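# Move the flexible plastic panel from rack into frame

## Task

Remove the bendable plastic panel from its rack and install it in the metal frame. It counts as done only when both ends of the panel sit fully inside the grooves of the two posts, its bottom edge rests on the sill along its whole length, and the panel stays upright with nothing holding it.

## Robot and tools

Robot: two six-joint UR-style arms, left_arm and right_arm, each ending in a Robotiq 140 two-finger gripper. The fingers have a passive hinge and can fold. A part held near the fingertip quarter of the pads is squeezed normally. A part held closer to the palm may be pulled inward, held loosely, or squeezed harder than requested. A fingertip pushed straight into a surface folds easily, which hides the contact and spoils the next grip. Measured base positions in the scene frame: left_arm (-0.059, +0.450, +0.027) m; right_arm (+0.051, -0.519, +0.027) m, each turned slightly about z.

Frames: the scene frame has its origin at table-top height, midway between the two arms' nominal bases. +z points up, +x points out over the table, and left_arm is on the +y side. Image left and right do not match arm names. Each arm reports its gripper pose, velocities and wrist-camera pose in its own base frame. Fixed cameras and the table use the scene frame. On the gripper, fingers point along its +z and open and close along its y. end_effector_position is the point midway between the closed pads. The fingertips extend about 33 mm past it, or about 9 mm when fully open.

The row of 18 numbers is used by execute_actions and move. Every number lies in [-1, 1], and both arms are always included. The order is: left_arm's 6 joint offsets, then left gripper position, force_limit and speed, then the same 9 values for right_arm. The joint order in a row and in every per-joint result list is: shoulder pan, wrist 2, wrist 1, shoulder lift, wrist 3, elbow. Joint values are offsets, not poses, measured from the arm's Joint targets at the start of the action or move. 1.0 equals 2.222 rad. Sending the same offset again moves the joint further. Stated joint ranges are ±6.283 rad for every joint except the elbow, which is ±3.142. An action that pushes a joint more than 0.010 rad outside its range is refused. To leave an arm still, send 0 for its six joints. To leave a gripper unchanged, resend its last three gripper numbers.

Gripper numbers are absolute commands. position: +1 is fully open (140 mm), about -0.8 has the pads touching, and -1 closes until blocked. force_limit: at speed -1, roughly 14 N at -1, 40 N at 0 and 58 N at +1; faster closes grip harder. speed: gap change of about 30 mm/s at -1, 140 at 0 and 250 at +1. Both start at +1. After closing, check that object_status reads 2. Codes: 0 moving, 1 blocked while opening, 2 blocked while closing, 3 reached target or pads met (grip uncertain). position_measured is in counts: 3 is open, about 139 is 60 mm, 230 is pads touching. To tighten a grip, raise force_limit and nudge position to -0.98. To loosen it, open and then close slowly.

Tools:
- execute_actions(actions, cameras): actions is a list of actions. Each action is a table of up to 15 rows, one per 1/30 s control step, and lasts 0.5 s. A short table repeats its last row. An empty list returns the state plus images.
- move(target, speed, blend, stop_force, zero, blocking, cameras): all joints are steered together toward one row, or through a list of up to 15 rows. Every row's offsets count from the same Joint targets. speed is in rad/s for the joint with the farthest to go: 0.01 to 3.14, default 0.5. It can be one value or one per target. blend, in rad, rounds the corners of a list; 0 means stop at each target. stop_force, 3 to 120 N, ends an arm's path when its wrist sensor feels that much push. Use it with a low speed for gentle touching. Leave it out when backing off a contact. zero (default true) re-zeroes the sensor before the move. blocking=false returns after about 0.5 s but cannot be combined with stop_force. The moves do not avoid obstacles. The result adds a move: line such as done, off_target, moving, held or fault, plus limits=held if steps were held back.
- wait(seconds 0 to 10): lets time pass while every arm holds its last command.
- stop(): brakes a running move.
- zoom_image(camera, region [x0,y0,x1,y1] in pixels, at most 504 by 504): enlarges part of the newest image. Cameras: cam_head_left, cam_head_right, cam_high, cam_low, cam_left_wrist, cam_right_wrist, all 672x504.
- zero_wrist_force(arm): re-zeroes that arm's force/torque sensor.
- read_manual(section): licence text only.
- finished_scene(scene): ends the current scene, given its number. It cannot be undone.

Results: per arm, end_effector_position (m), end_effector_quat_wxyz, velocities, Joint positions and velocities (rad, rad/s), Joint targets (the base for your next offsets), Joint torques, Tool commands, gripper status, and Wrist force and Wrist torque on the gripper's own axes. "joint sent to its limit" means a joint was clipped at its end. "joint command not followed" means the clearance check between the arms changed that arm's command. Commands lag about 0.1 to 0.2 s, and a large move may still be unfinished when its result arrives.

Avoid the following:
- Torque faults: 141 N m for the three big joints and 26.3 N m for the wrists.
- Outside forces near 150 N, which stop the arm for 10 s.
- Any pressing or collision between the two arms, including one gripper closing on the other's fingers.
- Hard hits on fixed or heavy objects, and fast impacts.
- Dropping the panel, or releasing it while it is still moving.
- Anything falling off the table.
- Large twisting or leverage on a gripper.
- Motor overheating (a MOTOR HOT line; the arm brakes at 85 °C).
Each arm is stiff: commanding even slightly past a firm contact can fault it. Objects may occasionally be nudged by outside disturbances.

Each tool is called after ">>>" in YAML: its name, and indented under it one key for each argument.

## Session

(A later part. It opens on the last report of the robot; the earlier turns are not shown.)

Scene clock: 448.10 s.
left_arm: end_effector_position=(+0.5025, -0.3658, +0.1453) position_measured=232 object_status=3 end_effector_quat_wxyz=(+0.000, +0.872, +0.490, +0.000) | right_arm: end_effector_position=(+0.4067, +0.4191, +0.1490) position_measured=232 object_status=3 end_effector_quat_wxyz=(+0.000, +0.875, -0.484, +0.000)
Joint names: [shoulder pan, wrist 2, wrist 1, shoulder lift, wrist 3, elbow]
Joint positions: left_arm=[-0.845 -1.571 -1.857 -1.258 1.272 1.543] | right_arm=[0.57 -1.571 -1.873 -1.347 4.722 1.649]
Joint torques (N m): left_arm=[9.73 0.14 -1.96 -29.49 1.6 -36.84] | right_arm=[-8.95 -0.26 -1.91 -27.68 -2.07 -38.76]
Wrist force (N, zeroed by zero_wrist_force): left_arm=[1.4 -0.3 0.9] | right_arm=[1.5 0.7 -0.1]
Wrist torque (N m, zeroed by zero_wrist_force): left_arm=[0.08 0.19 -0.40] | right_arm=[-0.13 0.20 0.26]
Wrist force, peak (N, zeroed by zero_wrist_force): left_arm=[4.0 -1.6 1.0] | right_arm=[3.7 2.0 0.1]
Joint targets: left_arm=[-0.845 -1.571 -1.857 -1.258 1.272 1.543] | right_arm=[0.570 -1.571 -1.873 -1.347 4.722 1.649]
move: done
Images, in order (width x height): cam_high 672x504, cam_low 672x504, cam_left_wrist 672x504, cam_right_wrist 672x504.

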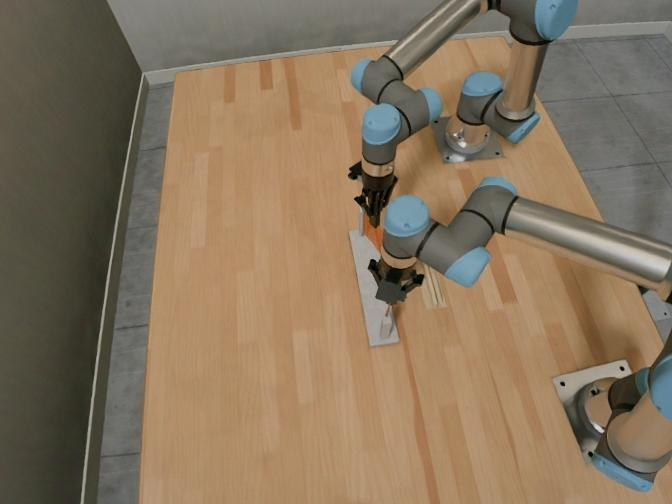

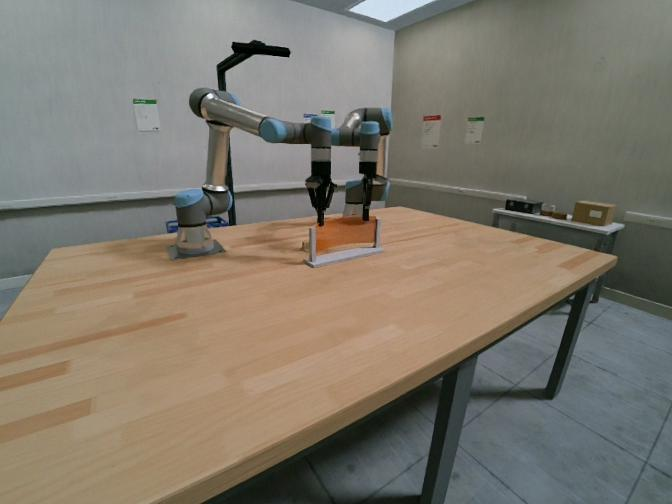

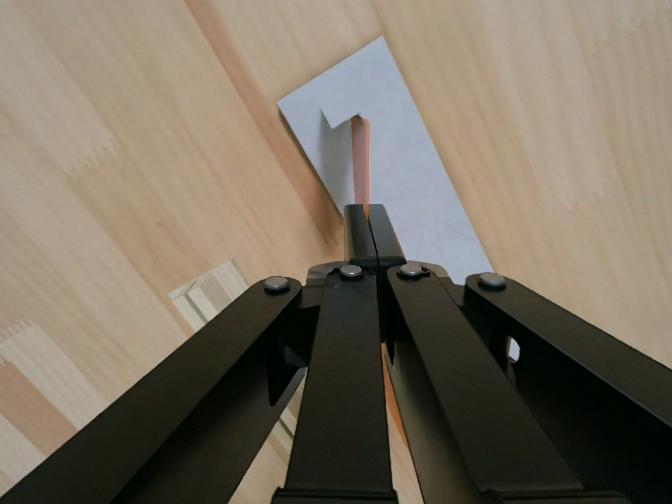

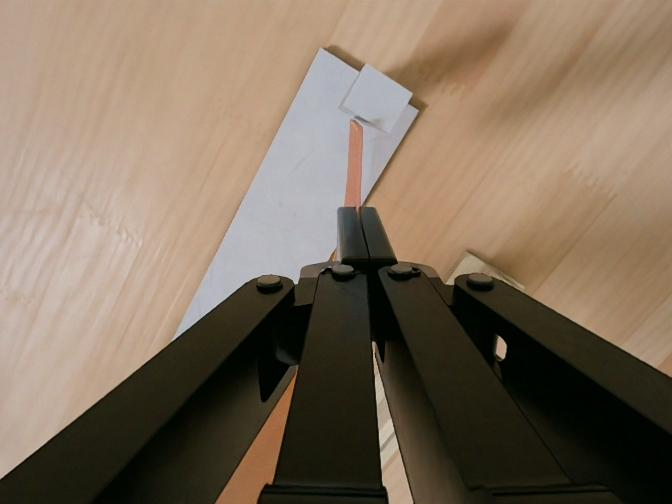

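>>> zoom_image:
  camera: "cam_low"
  region: [300, 220, 350, 270]

>>> zoom_image:
  camera: "cam_low"
  region: [350, 210, 400, 260]

Scaled by 10.080 from the camera's 672x504 image, which has a finer 960x720 frame.

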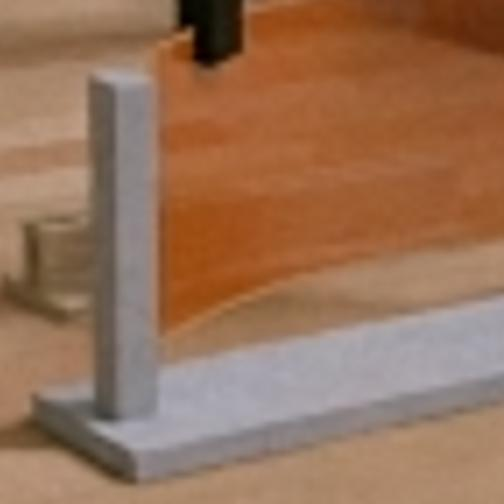

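Scaled by 10.080 from the camera's 672x504 image, which has a finer 960x720 frame.

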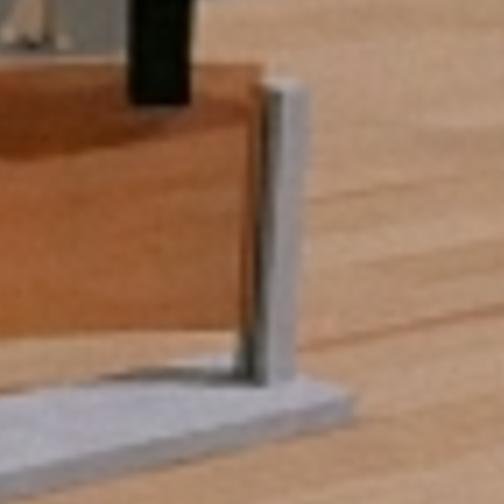

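>>> move:
  target: [-0.00022, 0, -0.01973, 0.00545, -0.00022, 0.01428, -1, 1, -1, 0.00046, 0, -0.02378, 0.00641, 0.00046, 0.01737, -1, 1, -1]
  speed: 0.04
  stop_force: 5
  cameras: ["cam_left_wrist", "cam_right_wrist", "cam_low", "cam_high"]

>>> zoom_image:
  camera: "cam_left_wrist"
  region: [320, 80, 440, 200]

>>> zoom_image:
  camera: "cam_right_wrist"
  region: [300, 60, 420, 180]

>>> zoom_image:
  camera: "cam_low"
  region: [300, 220, 350, 270]

>>> zoom_image:
  camera: "cam_low"
  region: [350, 210, 400, 260]

Scene clock: 492.40 s.
left_arm: end_effector_position=(+0.5022, -0.3658, +0.1273) position_measured=232 object_status=3 end_effector_quat_wxyz=(+0.000, +0.872, +0.490, +0.000) | right_arm: end_effector_position=(+0.4056, +0.4191, +0.1280) position_measured=232 object_status=3 end_effector_quat_wxyz=(+0.000, +0.875, -0.484, +0.000)
Joint names: [shoulder pan, wrist 2, wrist 1, shoulder lift, wrist 3, elbow]
Joint positions: left_arm=[-0.846 -1.571 -1.901 -1.246 1.272 1.575] | right_arm=[0.571 -1.571 -1.926 -1.332 4.723 1.687]
Joint torques (N m): left_arm=[-8.24 0.22 -4.39 -31.03 -1.22 -13.97] | right_arm=[12.93 2.2 -5.16 -27.43 1.44 -12.36]
Wrist force (N, zeroed by zero_wrist_force): left_arm=[0.8 -0.3 2.1] | right_arm=[1.1 0.4 -1.6]
Wrist torque (N m, zeroed by zero_wrist_force): left_arm=[0.05 0.42 -0.38] | right_arm=[-0.13 0.03 0.13]
Wrist force, peak (N, zeroed by zero_wrist_force): left_arm=[1.0 0.0 2.7] | right_arm=[1.3 0.5 -1.7]
Joint targets: left_arm=[-0.846 -1.571 -1.901 -1.246 1.272 1.575] | right_arm=[0.571 -1.571 -1.926 -1.332 4.723 1.687]
move: done
Images, in order (width x height): cam_high 672x504, cam_low 672x504, cam_left_wrist 672x504, cam_right_wrist 672x504.

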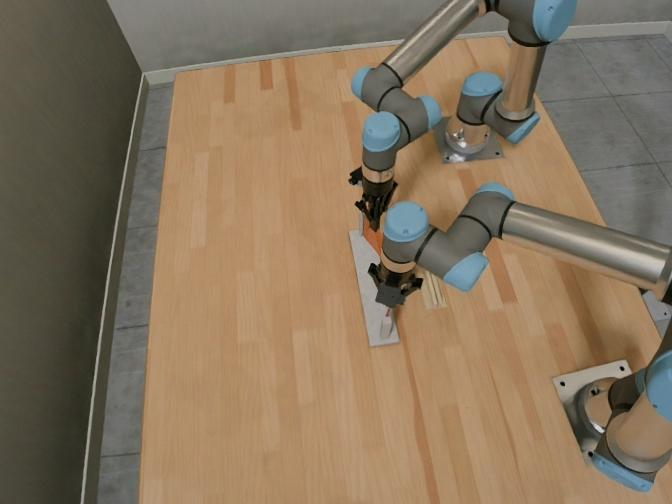

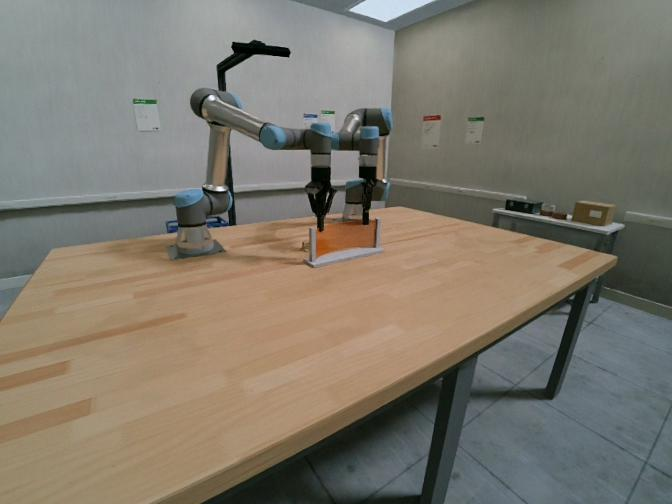

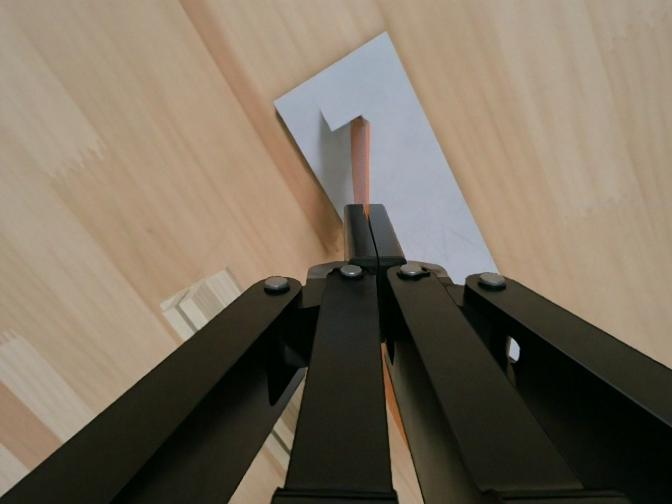

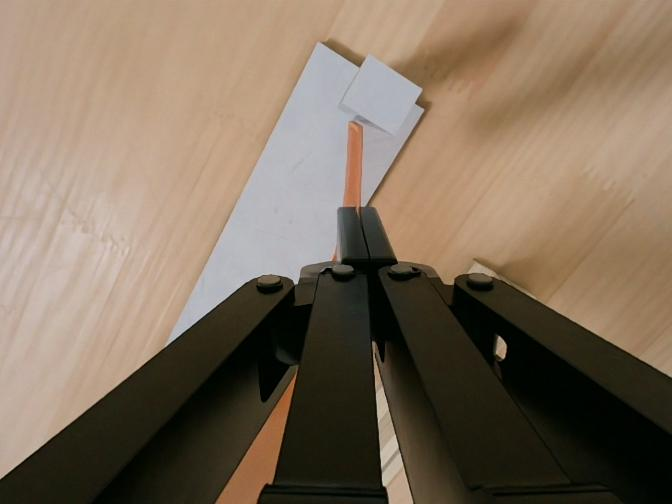

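Scaled by 4.200 from the camera's 672x504 image, which has a finer 960x720 frame.

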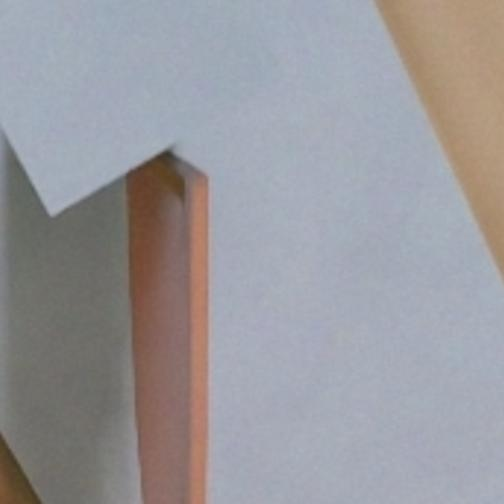

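Scaled by 4.200 from the camera's 672x504 image, which has a finer 960x720 frame.

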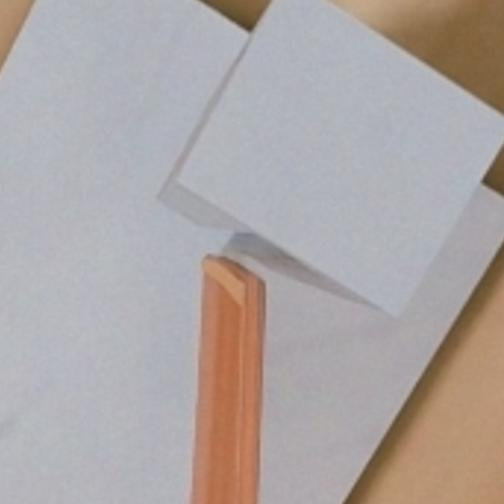

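Scaled by 10.080 from the camera's 672x504 image, which has a finer 960x720 frame.

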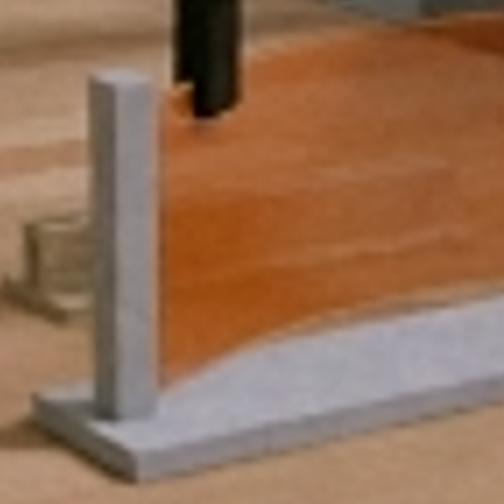

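Scaled by 10.080 from the camera's 672x504 image, which has a finer 960x720 frame.

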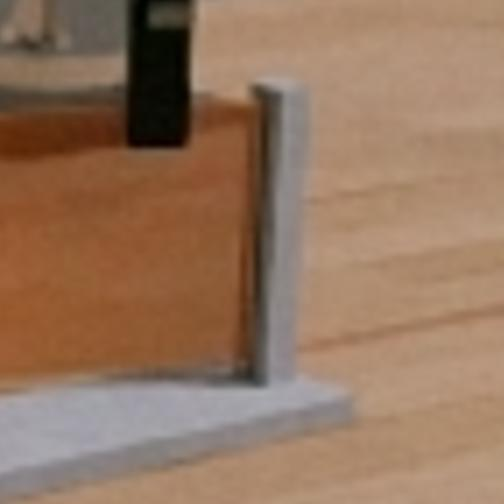

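>>> move:
  target: [0, 0, -0.004881, 0.001539, 0, 0.003342, -1, 1, -1, 0, 0, -0.006163, 0.00203, 0, 0.004134, -1, 1, -1]
  speed: 0.012
  stop_force: 3
  cameras: ["cam_low"]

Scene clock: 530.70 s.
left_arm: end_effector_position=(+0.5021, -0.3658, +0.1228) position_measured=232 object_status=3 end_effector_quat_wxyz=(+0.000, +0.872, +0.490, +0.000) | right_arm: end_effector_position=(+0.4056, +0.4191, +0.1241) position_measured=232 object_status=3 end_effector_quat_wxyz=(+0.000, +0.875, -0.484, +0.000)
Joint names: [shoulder pan, wrist 2, wrist 1, shoulder lift, wrist 3, elbow]
Joint positions: left_arm=[-0.846 -1.571 -1.912 -1.242 1.272 1.583] | right_arm=[0.571 -1.571 -1.935 -1.329 4.723 1.694]
Joint torques (N m): left_arm=[-8.11 0.06 -4.4 -30.11 -1.11 -13.81] | right_arm=[11.1 1.71 -1.36 -39.27 1.5 -36.58]
Wrist force (N, zeroed by zero_wrist_force): left_arm=[1.2 -0.3 1.9] | right_arm=[0.3 0.5 -4.9]
Wrist torque (N m, zeroed by zero_wrist_force): left_arm=[0.09 0.36 -0.37] | right_arm=[-0.09 0.04 0.12]
Wrist force, peak (N, zeroed by zero_wrist_force): left_arm=[0.9 0.0 2.9] | right_arm=[0.6 0.6 -6.3]
Joint targets: left_arm=[-0.846 -1.571 -1.912 -1.242 1.272 1.583] | right_arm=[0.571 -1.571 -1.935 -1.329 4.723 1.694]
move: contact (right_arm)
Images, in order (width x height): cam_low 672x504.

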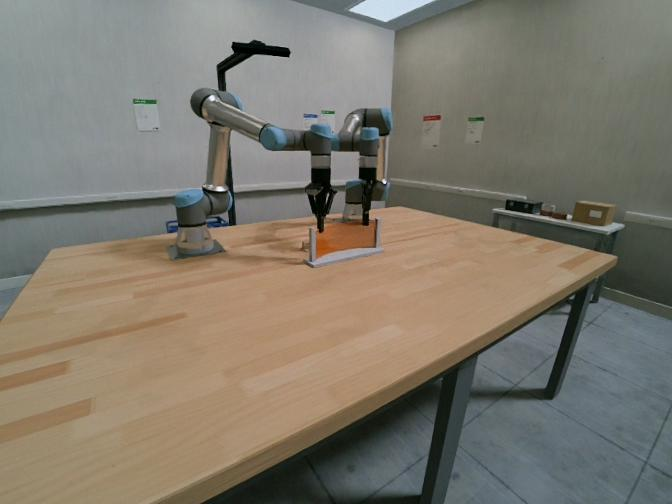

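>>> zoom_image:
  camera: "cam_low"
  region: [298, 212, 392, 272]

Scaled by 5.362 from the camera's 672x504 image, which has a finer 960x720 frame.

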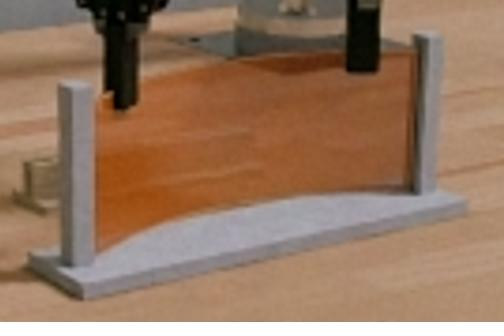

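>>> zoom_image:
  camera: "cam_low"
  region: [300, 222, 350, 270]

>>> zoom_image:
  camera: "cam_low"
  region: [345, 215, 390, 257]

Scaled by 10.080 from the camera's 672x504 image, which has a finer 960x720 frame.

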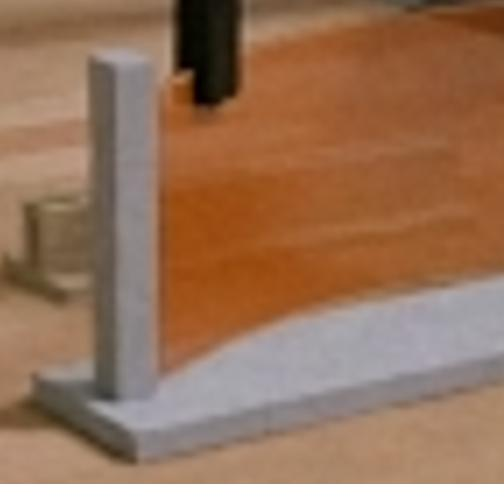

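Scaled by 11.200 from the camera's 672x504 image, which has a finer 960x720 frame.

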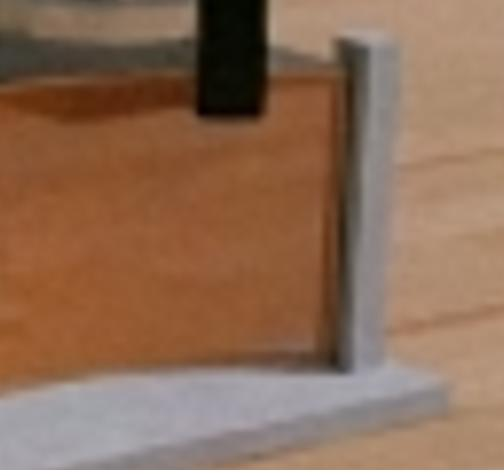

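>>> move:
  target: [0.004066, 0, 0.001052, 0.002811, -0.049939, -0.003864, -1, 1, -1, -0.003766, 0, 0.001293, 0.001639, 0.050239, -0.002931, -1, 1, -1]
  speed: 0.12
  stop_force: 12
  cameras: ["cam_left_wrist", "cam_right_wrist", "cam_low"]

>>> zoom_image:
  camera: "cam_left_wrist"
  region: [180, 250, 500, 490]

>>> zoom_image:
  camera: "cam_right_wrist"
  region: [180, 250, 500, 490]

Scene clock: 574.13 s.
left_arm: end_effector_position=(+0.5073, -0.3633, +0.1228) position_measured=232 object_status=3 end_effector_quat_wxyz=(+0.000, +0.841, +0.541, +0.000) | right_arm: end_effector_position=(+0.4107, +0.4167, +0.1248) position_measured=232 object_status=3 end_effector_quat_wxyz=(+0.000, +0.844, -0.536, +0.000)
Joint names: [shoulder pan, wrist 2, wrist 1, shoulder lift, wrist 3, elbow]
Joint positions: left_arm=[-0.837 -1.571 -1.91 -1.236 1.161 1.574] | right_arm=[0.563 -1.571 -1.933 -1.326 4.835 1.687]
Joint torques (N m): left_arm=[11.24 0.17 -1.57 -30.8 -1.31 -35.83] | right_arm=[-9.54 -0.45 -1.39 -27.61 1.51 -38.12]
Wrist force (N, zeroed by zero_wrist_force): left_arm=[-0.8 0.6 1.7] | right_arm=[-0.1 -0.3 -0.7]
Wrist torque (N m, zeroed by zero_wrist_force): left_arm=[0.03 0.30 -0.26] | right_arm=[-0.07 -0.01 0.09]
Wrist force, peak (N, zeroed by zero_wrist_force): left_arm=[1.3 -0.5 2.3] | right_arm=[0.3 0.3 -5.1]
Joint targets: left_arm=[-0.837 -1.571 -1.910 -1.236 1.161 1.574] | right_arm=[0.563 -1.571 -1.933 -1.326 4.835 1.687]
move: done
Images, in order (width x height): cam_low 672x504, cam_left_wrist 672x504, cam_right_wrist 672x504.

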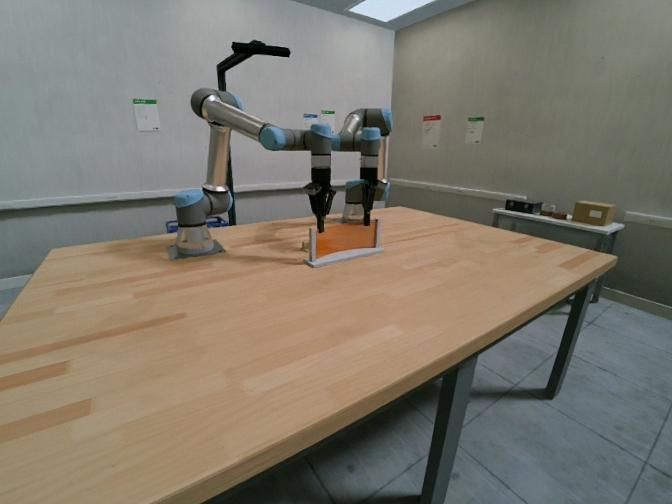

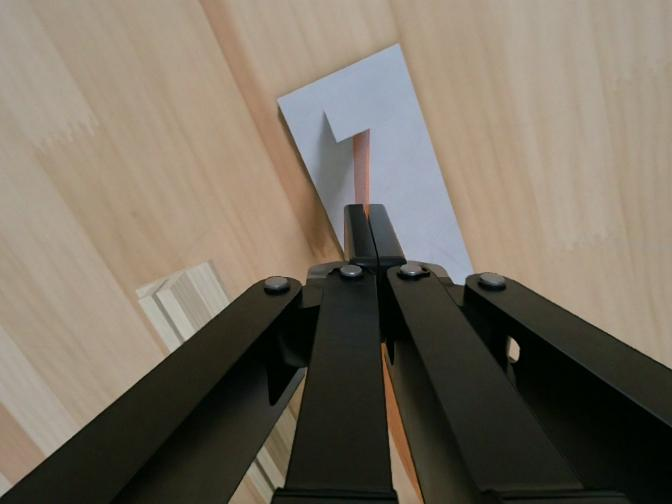

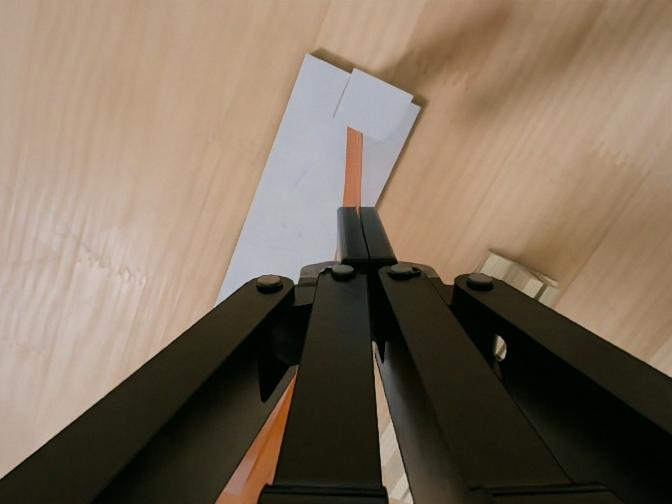

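Scaled by 1.575 from the camera's 672x504 image, which has a finer 960x720 frame.

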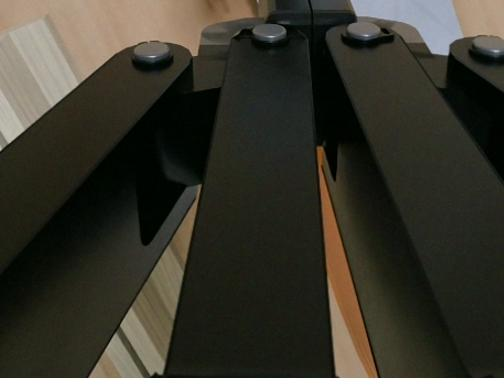

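Scaled by 1.575 from the camera's 672x504 image, which has a finer 960x720 frame.

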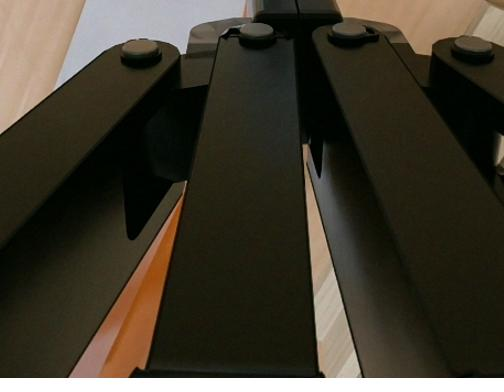

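>>> zoom_image:
  camera: "cam_left_wrist"
  region: [310, 90, 410, 190]

>>> zoom_image:
  camera: "cam_right_wrist"
  region: [310, 60, 430, 180]

>>> zoom_image:
  camera: "cam_low"
  region: [345, 215, 390, 257]

>>> zoom_image:
  camera: "cam_low"
  region: [300, 222, 350, 270]

Scaled by 5.040 from the camera's 672x504 image, which has a finer 960x720 frame.

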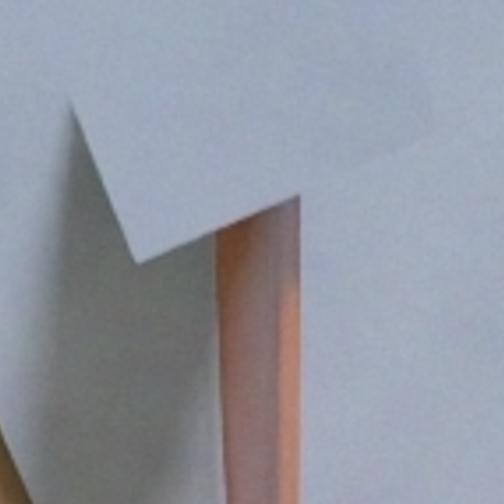

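Scaled by 4.200 from the camera's 672x504 image, which has a finer 960x720 frame.

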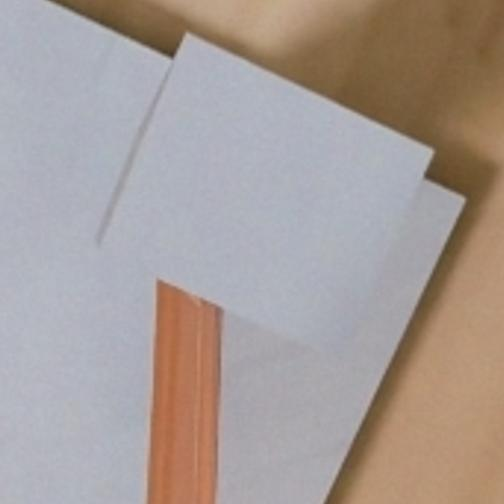

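Scaled by 11.200 from the camera's 672x504 image, which has a finer 960x720 frame.

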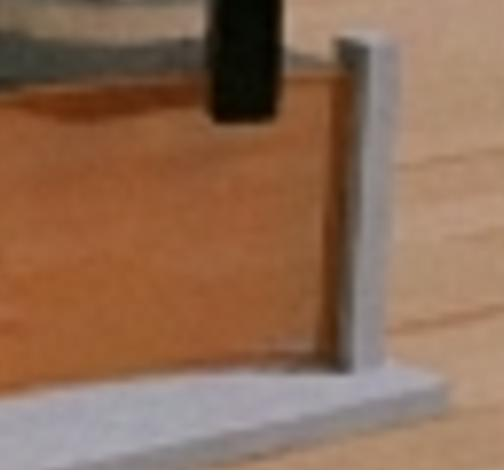

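Scaled by 10.080 from the camera's 672x504 image, which has a finer 960x720 frame.

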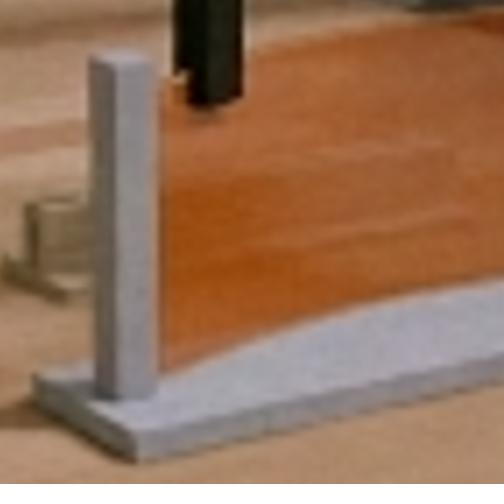

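>>> zoom_image:
  camera: "cam_left_wrist"
  region: [325, 100, 405, 160]

>>> zoom_image:
  camera: "cam_right_wrist"
  region: [325, 90, 405, 150]

Scaled by 6.300 from the camera's 672x504 image, which has a finer 960x720 frame.

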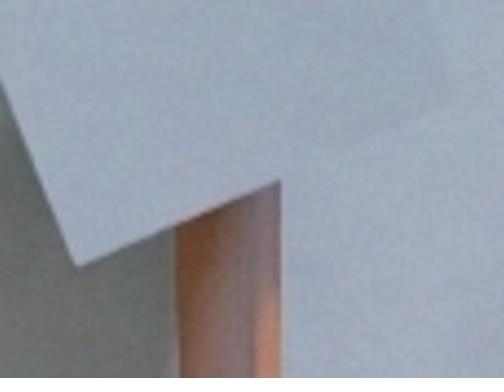

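Scaled by 6.300 from the camera's 672x504 image, which has a finer 960x720 frame.

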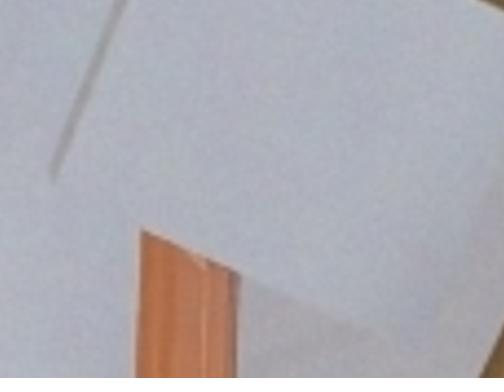

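>>> move:
  target:
    - [-0.001714, 0, 0.000018, 0.000043, -0.001714, -0.000059, -1, 1, -1, 0.000197, 0, -0.000107, -0.000374, 0.000197, 0.000480, -1, 1, -1]
    - [-0.000695, 0, -0.000417, -0.001102, -0.000695, 0.001519, -1, 1, -1, 0.000197, 0, -0.000107, -0.000374, 0.000197, 0.000480, -1, 1, -1]
    - [0.000940, 0, 0.000093, 0.000247, -0.021562, -0.000340, -1, 1, -1, -0.001286, 0, 0.000183, 0.000641, 0.021217, -0.000823, -1, 1, -1]
  speed: [0.02, 0.02, 0.06]
  stop_force: 5
  cameras: ["cam_left_wrist", "cam_right_wrist", "cam_high", "cam_low"]

>>> zoom_image:
  camera: "cam_left_wrist"
  region: [325, 100, 405, 160]

>>> zoom_image:
  camera: "cam_right_wrist"
  region: [325, 90, 405, 150]

Scene clock: 638.07 s.
left_arm: end_effector_position=(+0.5082, -0.3624, +0.1228) position_measured=232 object_status=3 end_effector_quat_wxyz=(+0.000, +0.827, +0.562, +0.000) | right_arm: end_effector_position=(+0.4124, +0.4158, +0.1248) position_measured=232 object_status=3 end_effector_quat_wxyz=(+0.000, +0.831, -0.557, +0.000)
Joint names: [shoulder pan, wrist 2, wrist 1, shoulder lift, wrist 3, elbow]
Joint positions: left_arm=[-0.835 -1.571 -1.909 -1.235 1.113 1.573] | right_arm=[0.56 -1.571 -1.932 -1.324 4.882 1.686]
Joint torques (N m): left_arm=[11.59 0.08 -1.26 -30.78 -1.39 -35.7] | right_arm=[-10.02 -1.43 -1.04 -27.74 1.6 -37.39]
Wrist force (N, zeroed by zero_wrist_force): left_arm=[-1.6 1.0 2.0] | right_arm=[-1.1 -0.9 -1.1]
Wrist torque (N m, zeroed by zero_wrist_force): left_arm=[0.06 0.32 -0.23] | right_arm=[-0.03 -0.03 0.04]
Wrist force, peak (N, zeroed by zero_wrist_force): left_arm=[-2.0 1.1 2.0] | right_arm=[1.8 0.4 -1.0]
Joint targets: left_arm=[-0.835 -1.571 -1.909 -1.235 1.113 1.573] | right_arm=[0.560 -1.571 -1.932 -1.324 4.882 1.686]
move: done
Images, in order (width x height): cam_high 672x504, cam_low 672x504, cam_left_wrist 672x504, cam_right_wrist 672x504.

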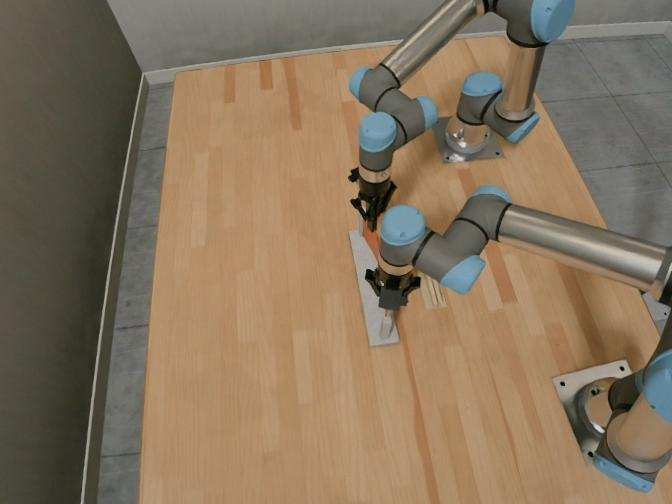

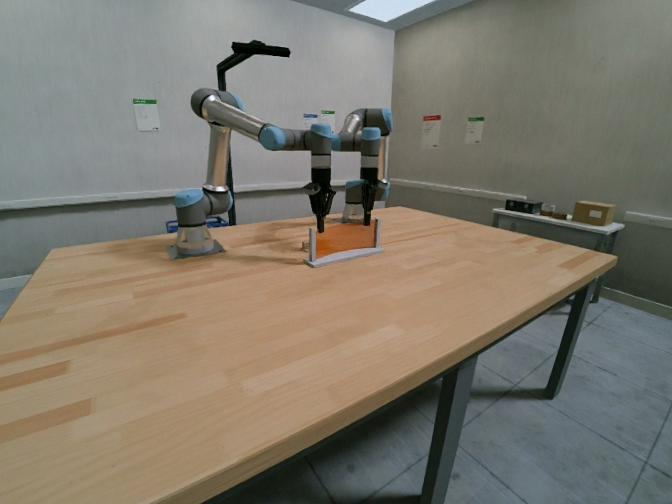

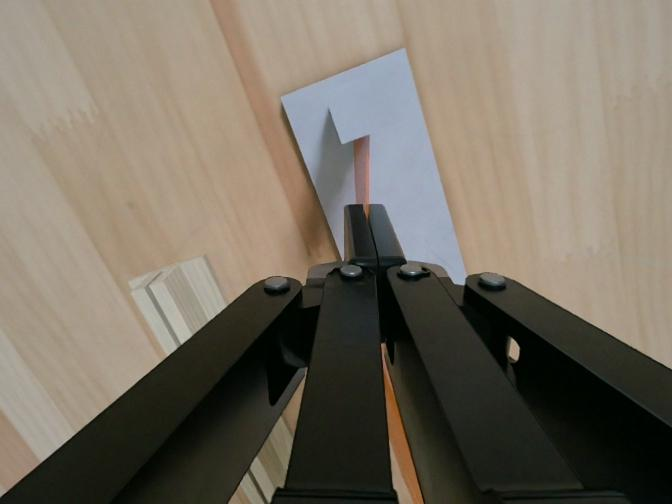

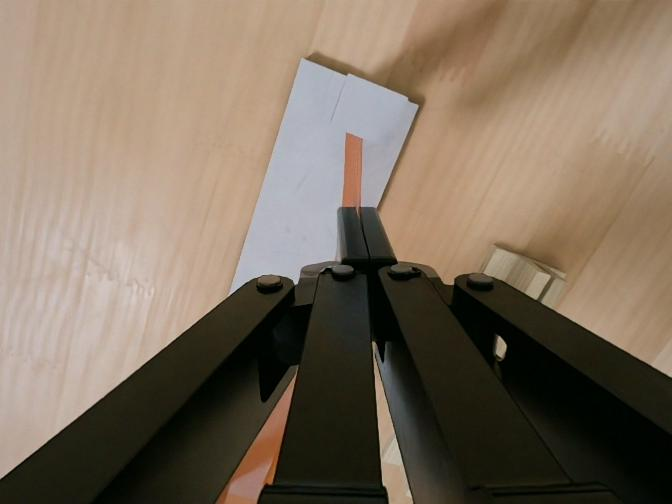

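Scaled by 6.300 from the camera's 672x504 image, which has a finer 960x720 frame.

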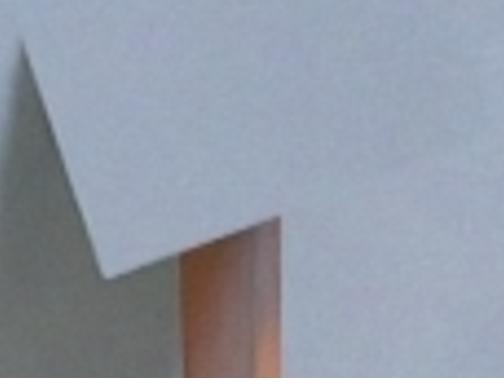

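Scaled by 6.300 from the camera's 672x504 image, which has a finer 960x720 frame.

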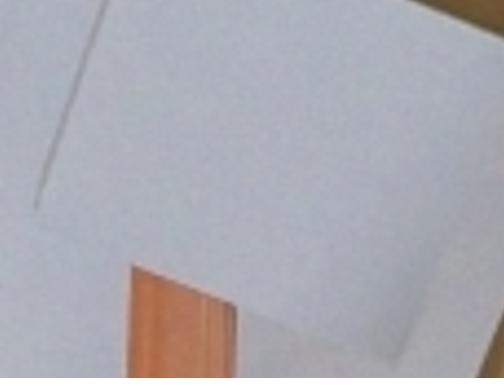

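>>> move:
  target:
    - [0.002255, 0, 0.000865, 0.002254, -0.031498, -0.003119, -1, 1, -1, -0.002035, 0, 0.000562, 0.001956, 0.031719, -0.002518, -1, 1, -1]
    - [0.004473, 0, 0.001799, 0.004674, -0.063033, -0.006473, -1, 1, -1, -0.003955, 0, 0.001160, 0.004011, 0.063551, -0.005171, -1, 1, -1]
  speed: 0.1
  stop_force: 8
  cameras: ["cam_left_wrist", "cam_right_wrist", "cam_high", "cam_low"]

>>> zoom_image:
  camera: "cam_left_wrist"
  region: [325, 100, 405, 160]

>>> zoom_image:
  camera: "cam_right_wrist"
  region: [325, 100, 405, 160]

>>> zoom_image:
  camera: "cam_low"
  region: [345, 215, 390, 257]

>>> zoom_image:
  camera: "cam_high"
  region: [340, 300, 420, 350]

Scene clock: 670.13 s.
left_arm: end_effector_position=(+0.5150, -0.3608, +0.1228) position_measured=232 object_status=3 end_effector_quat_wxyz=(+0.000, +0.783, +0.622, +0.000) | right_arm: end_effector_position=(+0.4195, +0.4143, +0.1248) position_measured=232 object_status=3 end_effector_quat_wxyz=(+0.000, +0.787, -0.617, +0.000)
Joint names: [shoulder pan, wrist 2, wrist 1, shoulder lift, wrist 3, elbow]
Joint positions: left_arm=[-0.825 -1.571 -1.905 -1.225 0.973 1.559] | right_arm=[0.551 -1.571 -1.93 -1.315 5.023 1.674]
Joint torques (N m): left_arm=[13.14 0.1 -0.72 -30.69 -1.44 -35.52] | right_arm=[-10.88 0 -0.79 -28.58 1.64 -37.32]
Wrist force (N, zeroed by zero_wrist_force): left_arm=[-4.7 1.4 1.7] | right_arm=[-3.9 -0.9 -1.3]
Wrist torque (N m, zeroed by zero_wrist_force): left_arm=[0.06 0.32 -0.16] | right_arm=[-0.05 -0.12 -0.02]
Wrist force, peak (N, zeroed by zero_wrist_force): left_arm=[-5.2 1.2 2.4] | right_arm=[-3.9 -0.9 -1.3]
Joint targets: left_arm=[-0.825 -1.571 -1.905 -1.225 0.973 1.559] | right_arm=[0.551 -1.571 -1.930 -1.315 5.023 1.674]
move: done
Images, in order (width x height): cam_high 672x504, cam_low 672x504, cam_left_wrist 672x504, cam_right_wrist 672x504.

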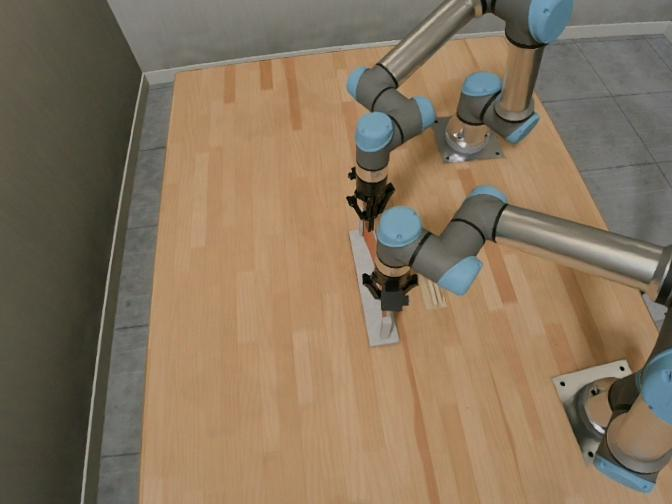

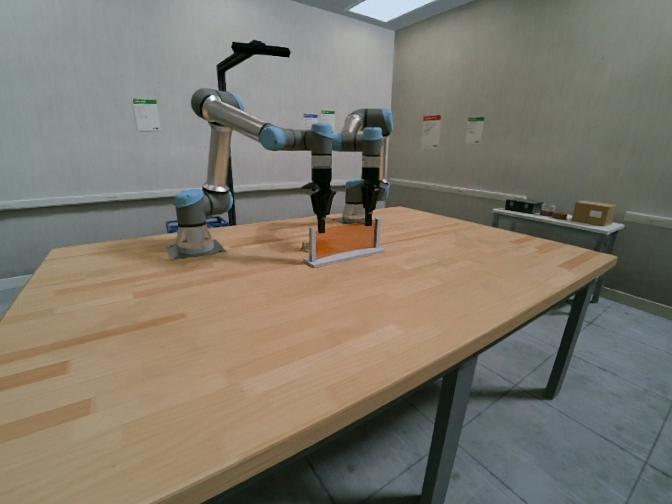

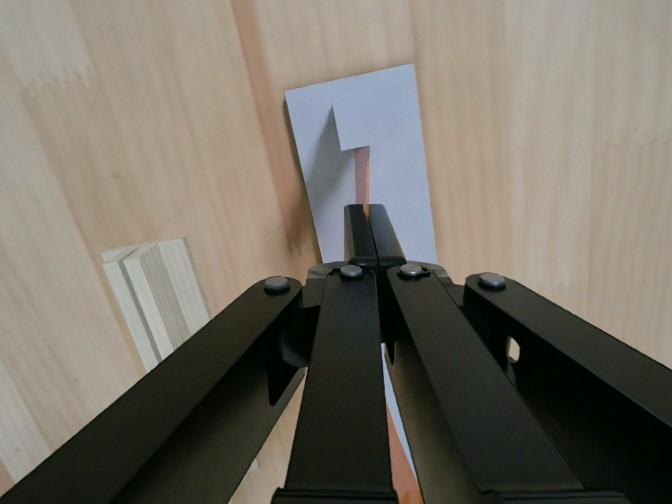

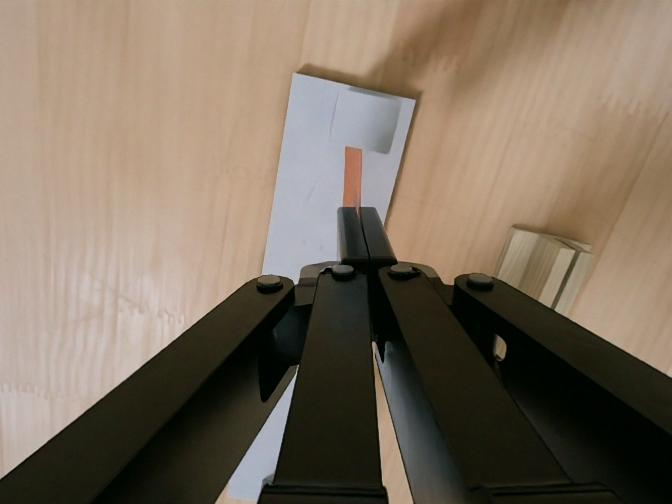

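Scaled by 6.300 from the camera's 672x504 image, which has a finer 960x720 frame.

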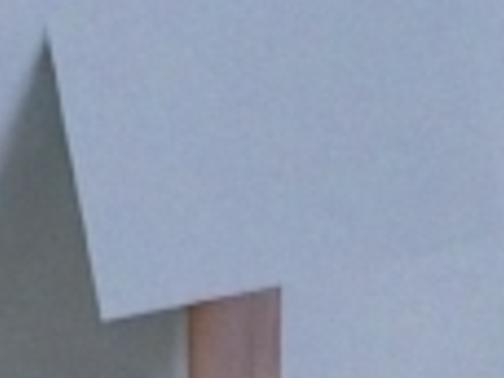

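Scaled by 6.300 from the camera's 672x504 image, which has a finer 960x720 frame.

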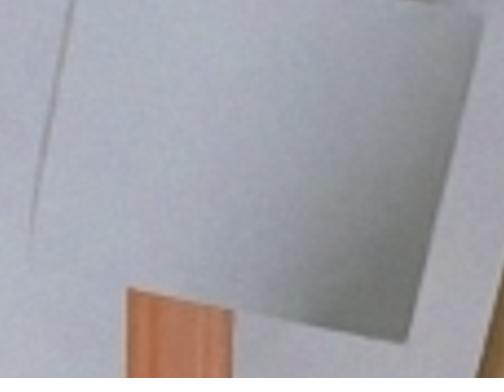

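Scaled by 11.200 from the camera's 672x504 image, which has a finer 960x720 frame.

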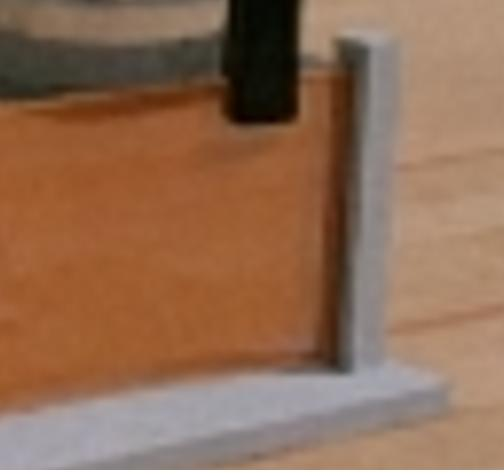

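Scaled by 6.300 from the camera's 672x504 image, which has a finer 960x720 frame.

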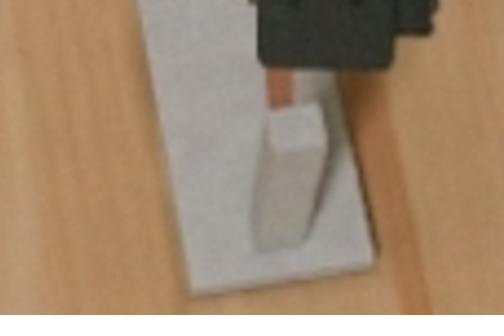

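>>> move:
  target: [0.002627, 0, 0.001395, 0.003544, -0.042377, -0.004939, -1, 1, -1, -0.002201, 0, 0.000965, 0.003263, 0.042804, -0.004228, -1, 1, -1]
  speed: 0.08
  stop_force: 8
  cameras: ["cam_left_wrist", "cam_right_wrist", "cam_low"]

>>> zoom_image:
  camera: "cam_left_wrist"
  region: [325, 110, 405, 170]

>>> zoom_image:
  camera: "cam_right_wrist"
  region: [325, 110, 405, 170]

>>> zoom_image:
  camera: "cam_low"
  region: [298, 212, 392, 272]

Scene clock: 687.77 s.
left_arm: end_effector_position=(+0.5195, -0.3604, +0.1228) position_measured=232 object_status=3 end_effector_quat_wxyz=(+0.000, +0.751, +0.661, +0.000) | right_arm: end_effector_position=(+0.4243, +0.4139, +0.1248) position_measured=232 object_status=3 end_effector_quat_wxyz=(+0.000, +0.755, -0.656, +0.000)
Joint names: [shoulder pan, wrist 2, wrist 1, shoulder lift, wrist 3, elbow]
Joint positions: left_arm=[-0.819 -1.571 -1.902 -1.217 0.879 1.548] | right_arm=[0.546 -1.571 -1.927 -1.308 5.118 1.665]
Joint torques (N m): left_arm=[13.42 0.14 -0.74 -30.93 -1.4 -34.99] | right_arm=[-11.91 0.37 -0.53 -28.41 1.7 -37.36]
Wrist force (N, zeroed by zero_wrist_force): left_arm=[-5.8 0.6 1.9] | right_arm=[-4.2 -0.4 -1.1]
Wrist torque (N m, zeroed by zero_wrist_force): left_arm=[-0.04 0.31 -0.09] | right_arm=[-0.01 -0.27 -0.07]
Wrist force, peak (N, zeroed by zero_wrist_force): left_arm=[-6.1 0.8 2.0] | right_arm=[-4.5 -0.8 -1.2]
Joint targets: left_arm=[-0.819 -1.571 -1.902 -1.217 0.879 1.548] | right_arm=[0.546 -1.571 -1.927 -1.308 5.118 1.665]
move: done
Images, in order (width x height): cam_low 672x504, cam_left_wrist 672x504, cam_right_wrist 672x504.

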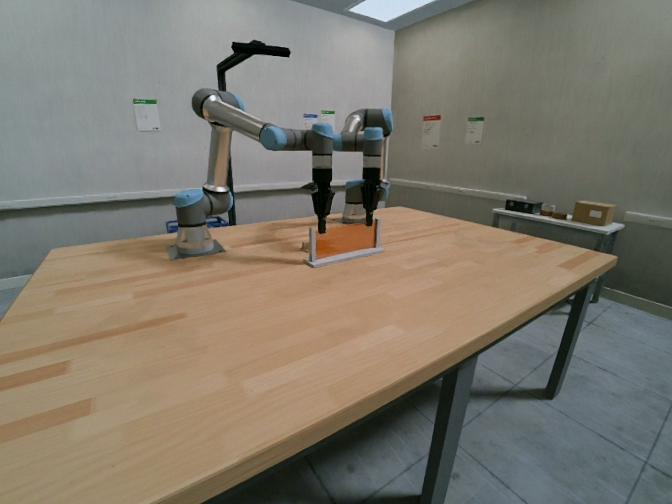

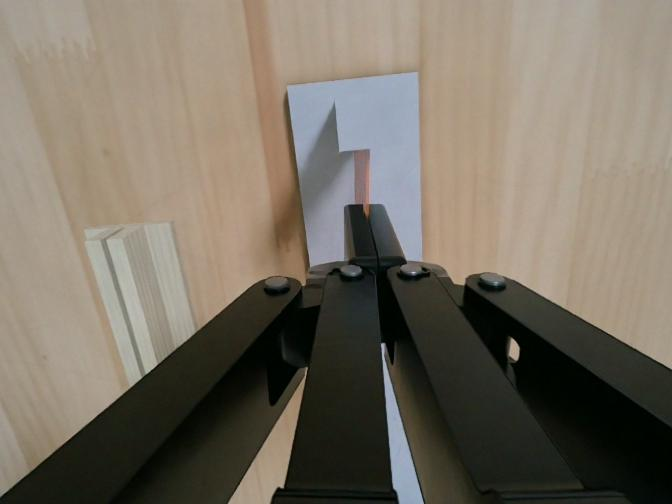

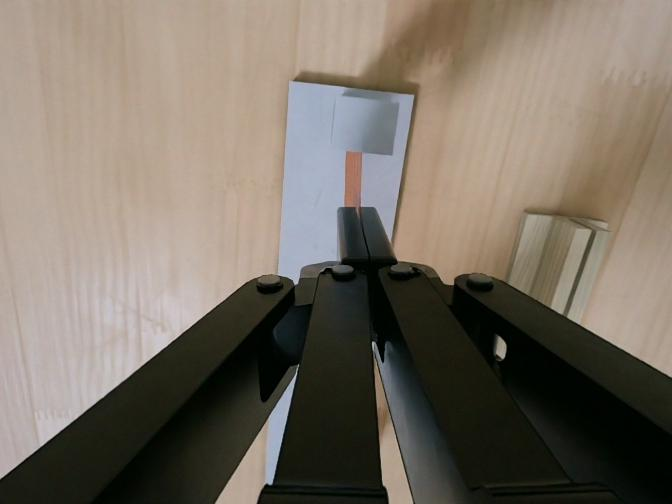

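Scaled by 6.300 from the camera's 672x504 image, which has a finer 960x720 frame.

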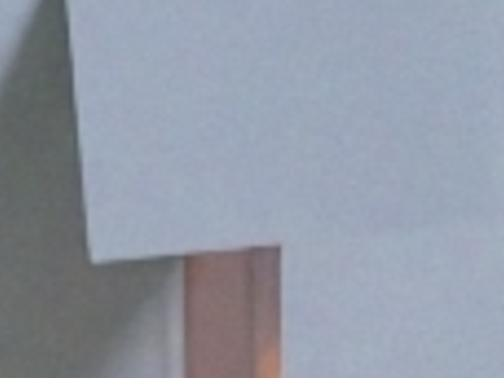

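Scaled by 6.300 from the camera's 672x504 image, which has a finer 960x720 frame.

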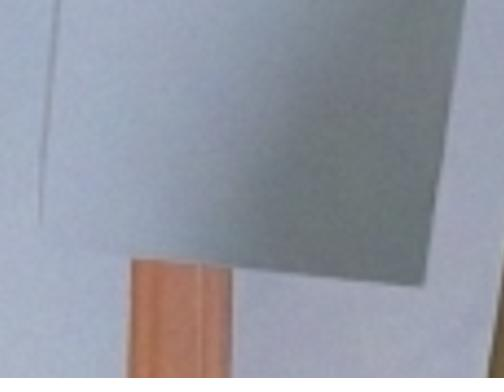

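Scaled by 5.362 from the camera's 672x504 image, which has a finer 960x720 frame.

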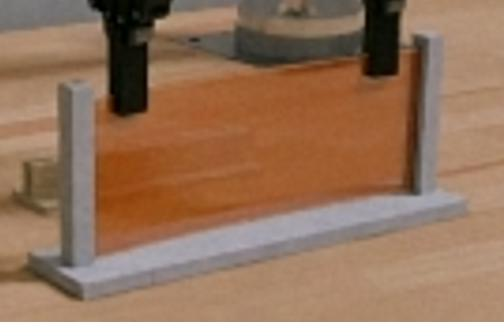

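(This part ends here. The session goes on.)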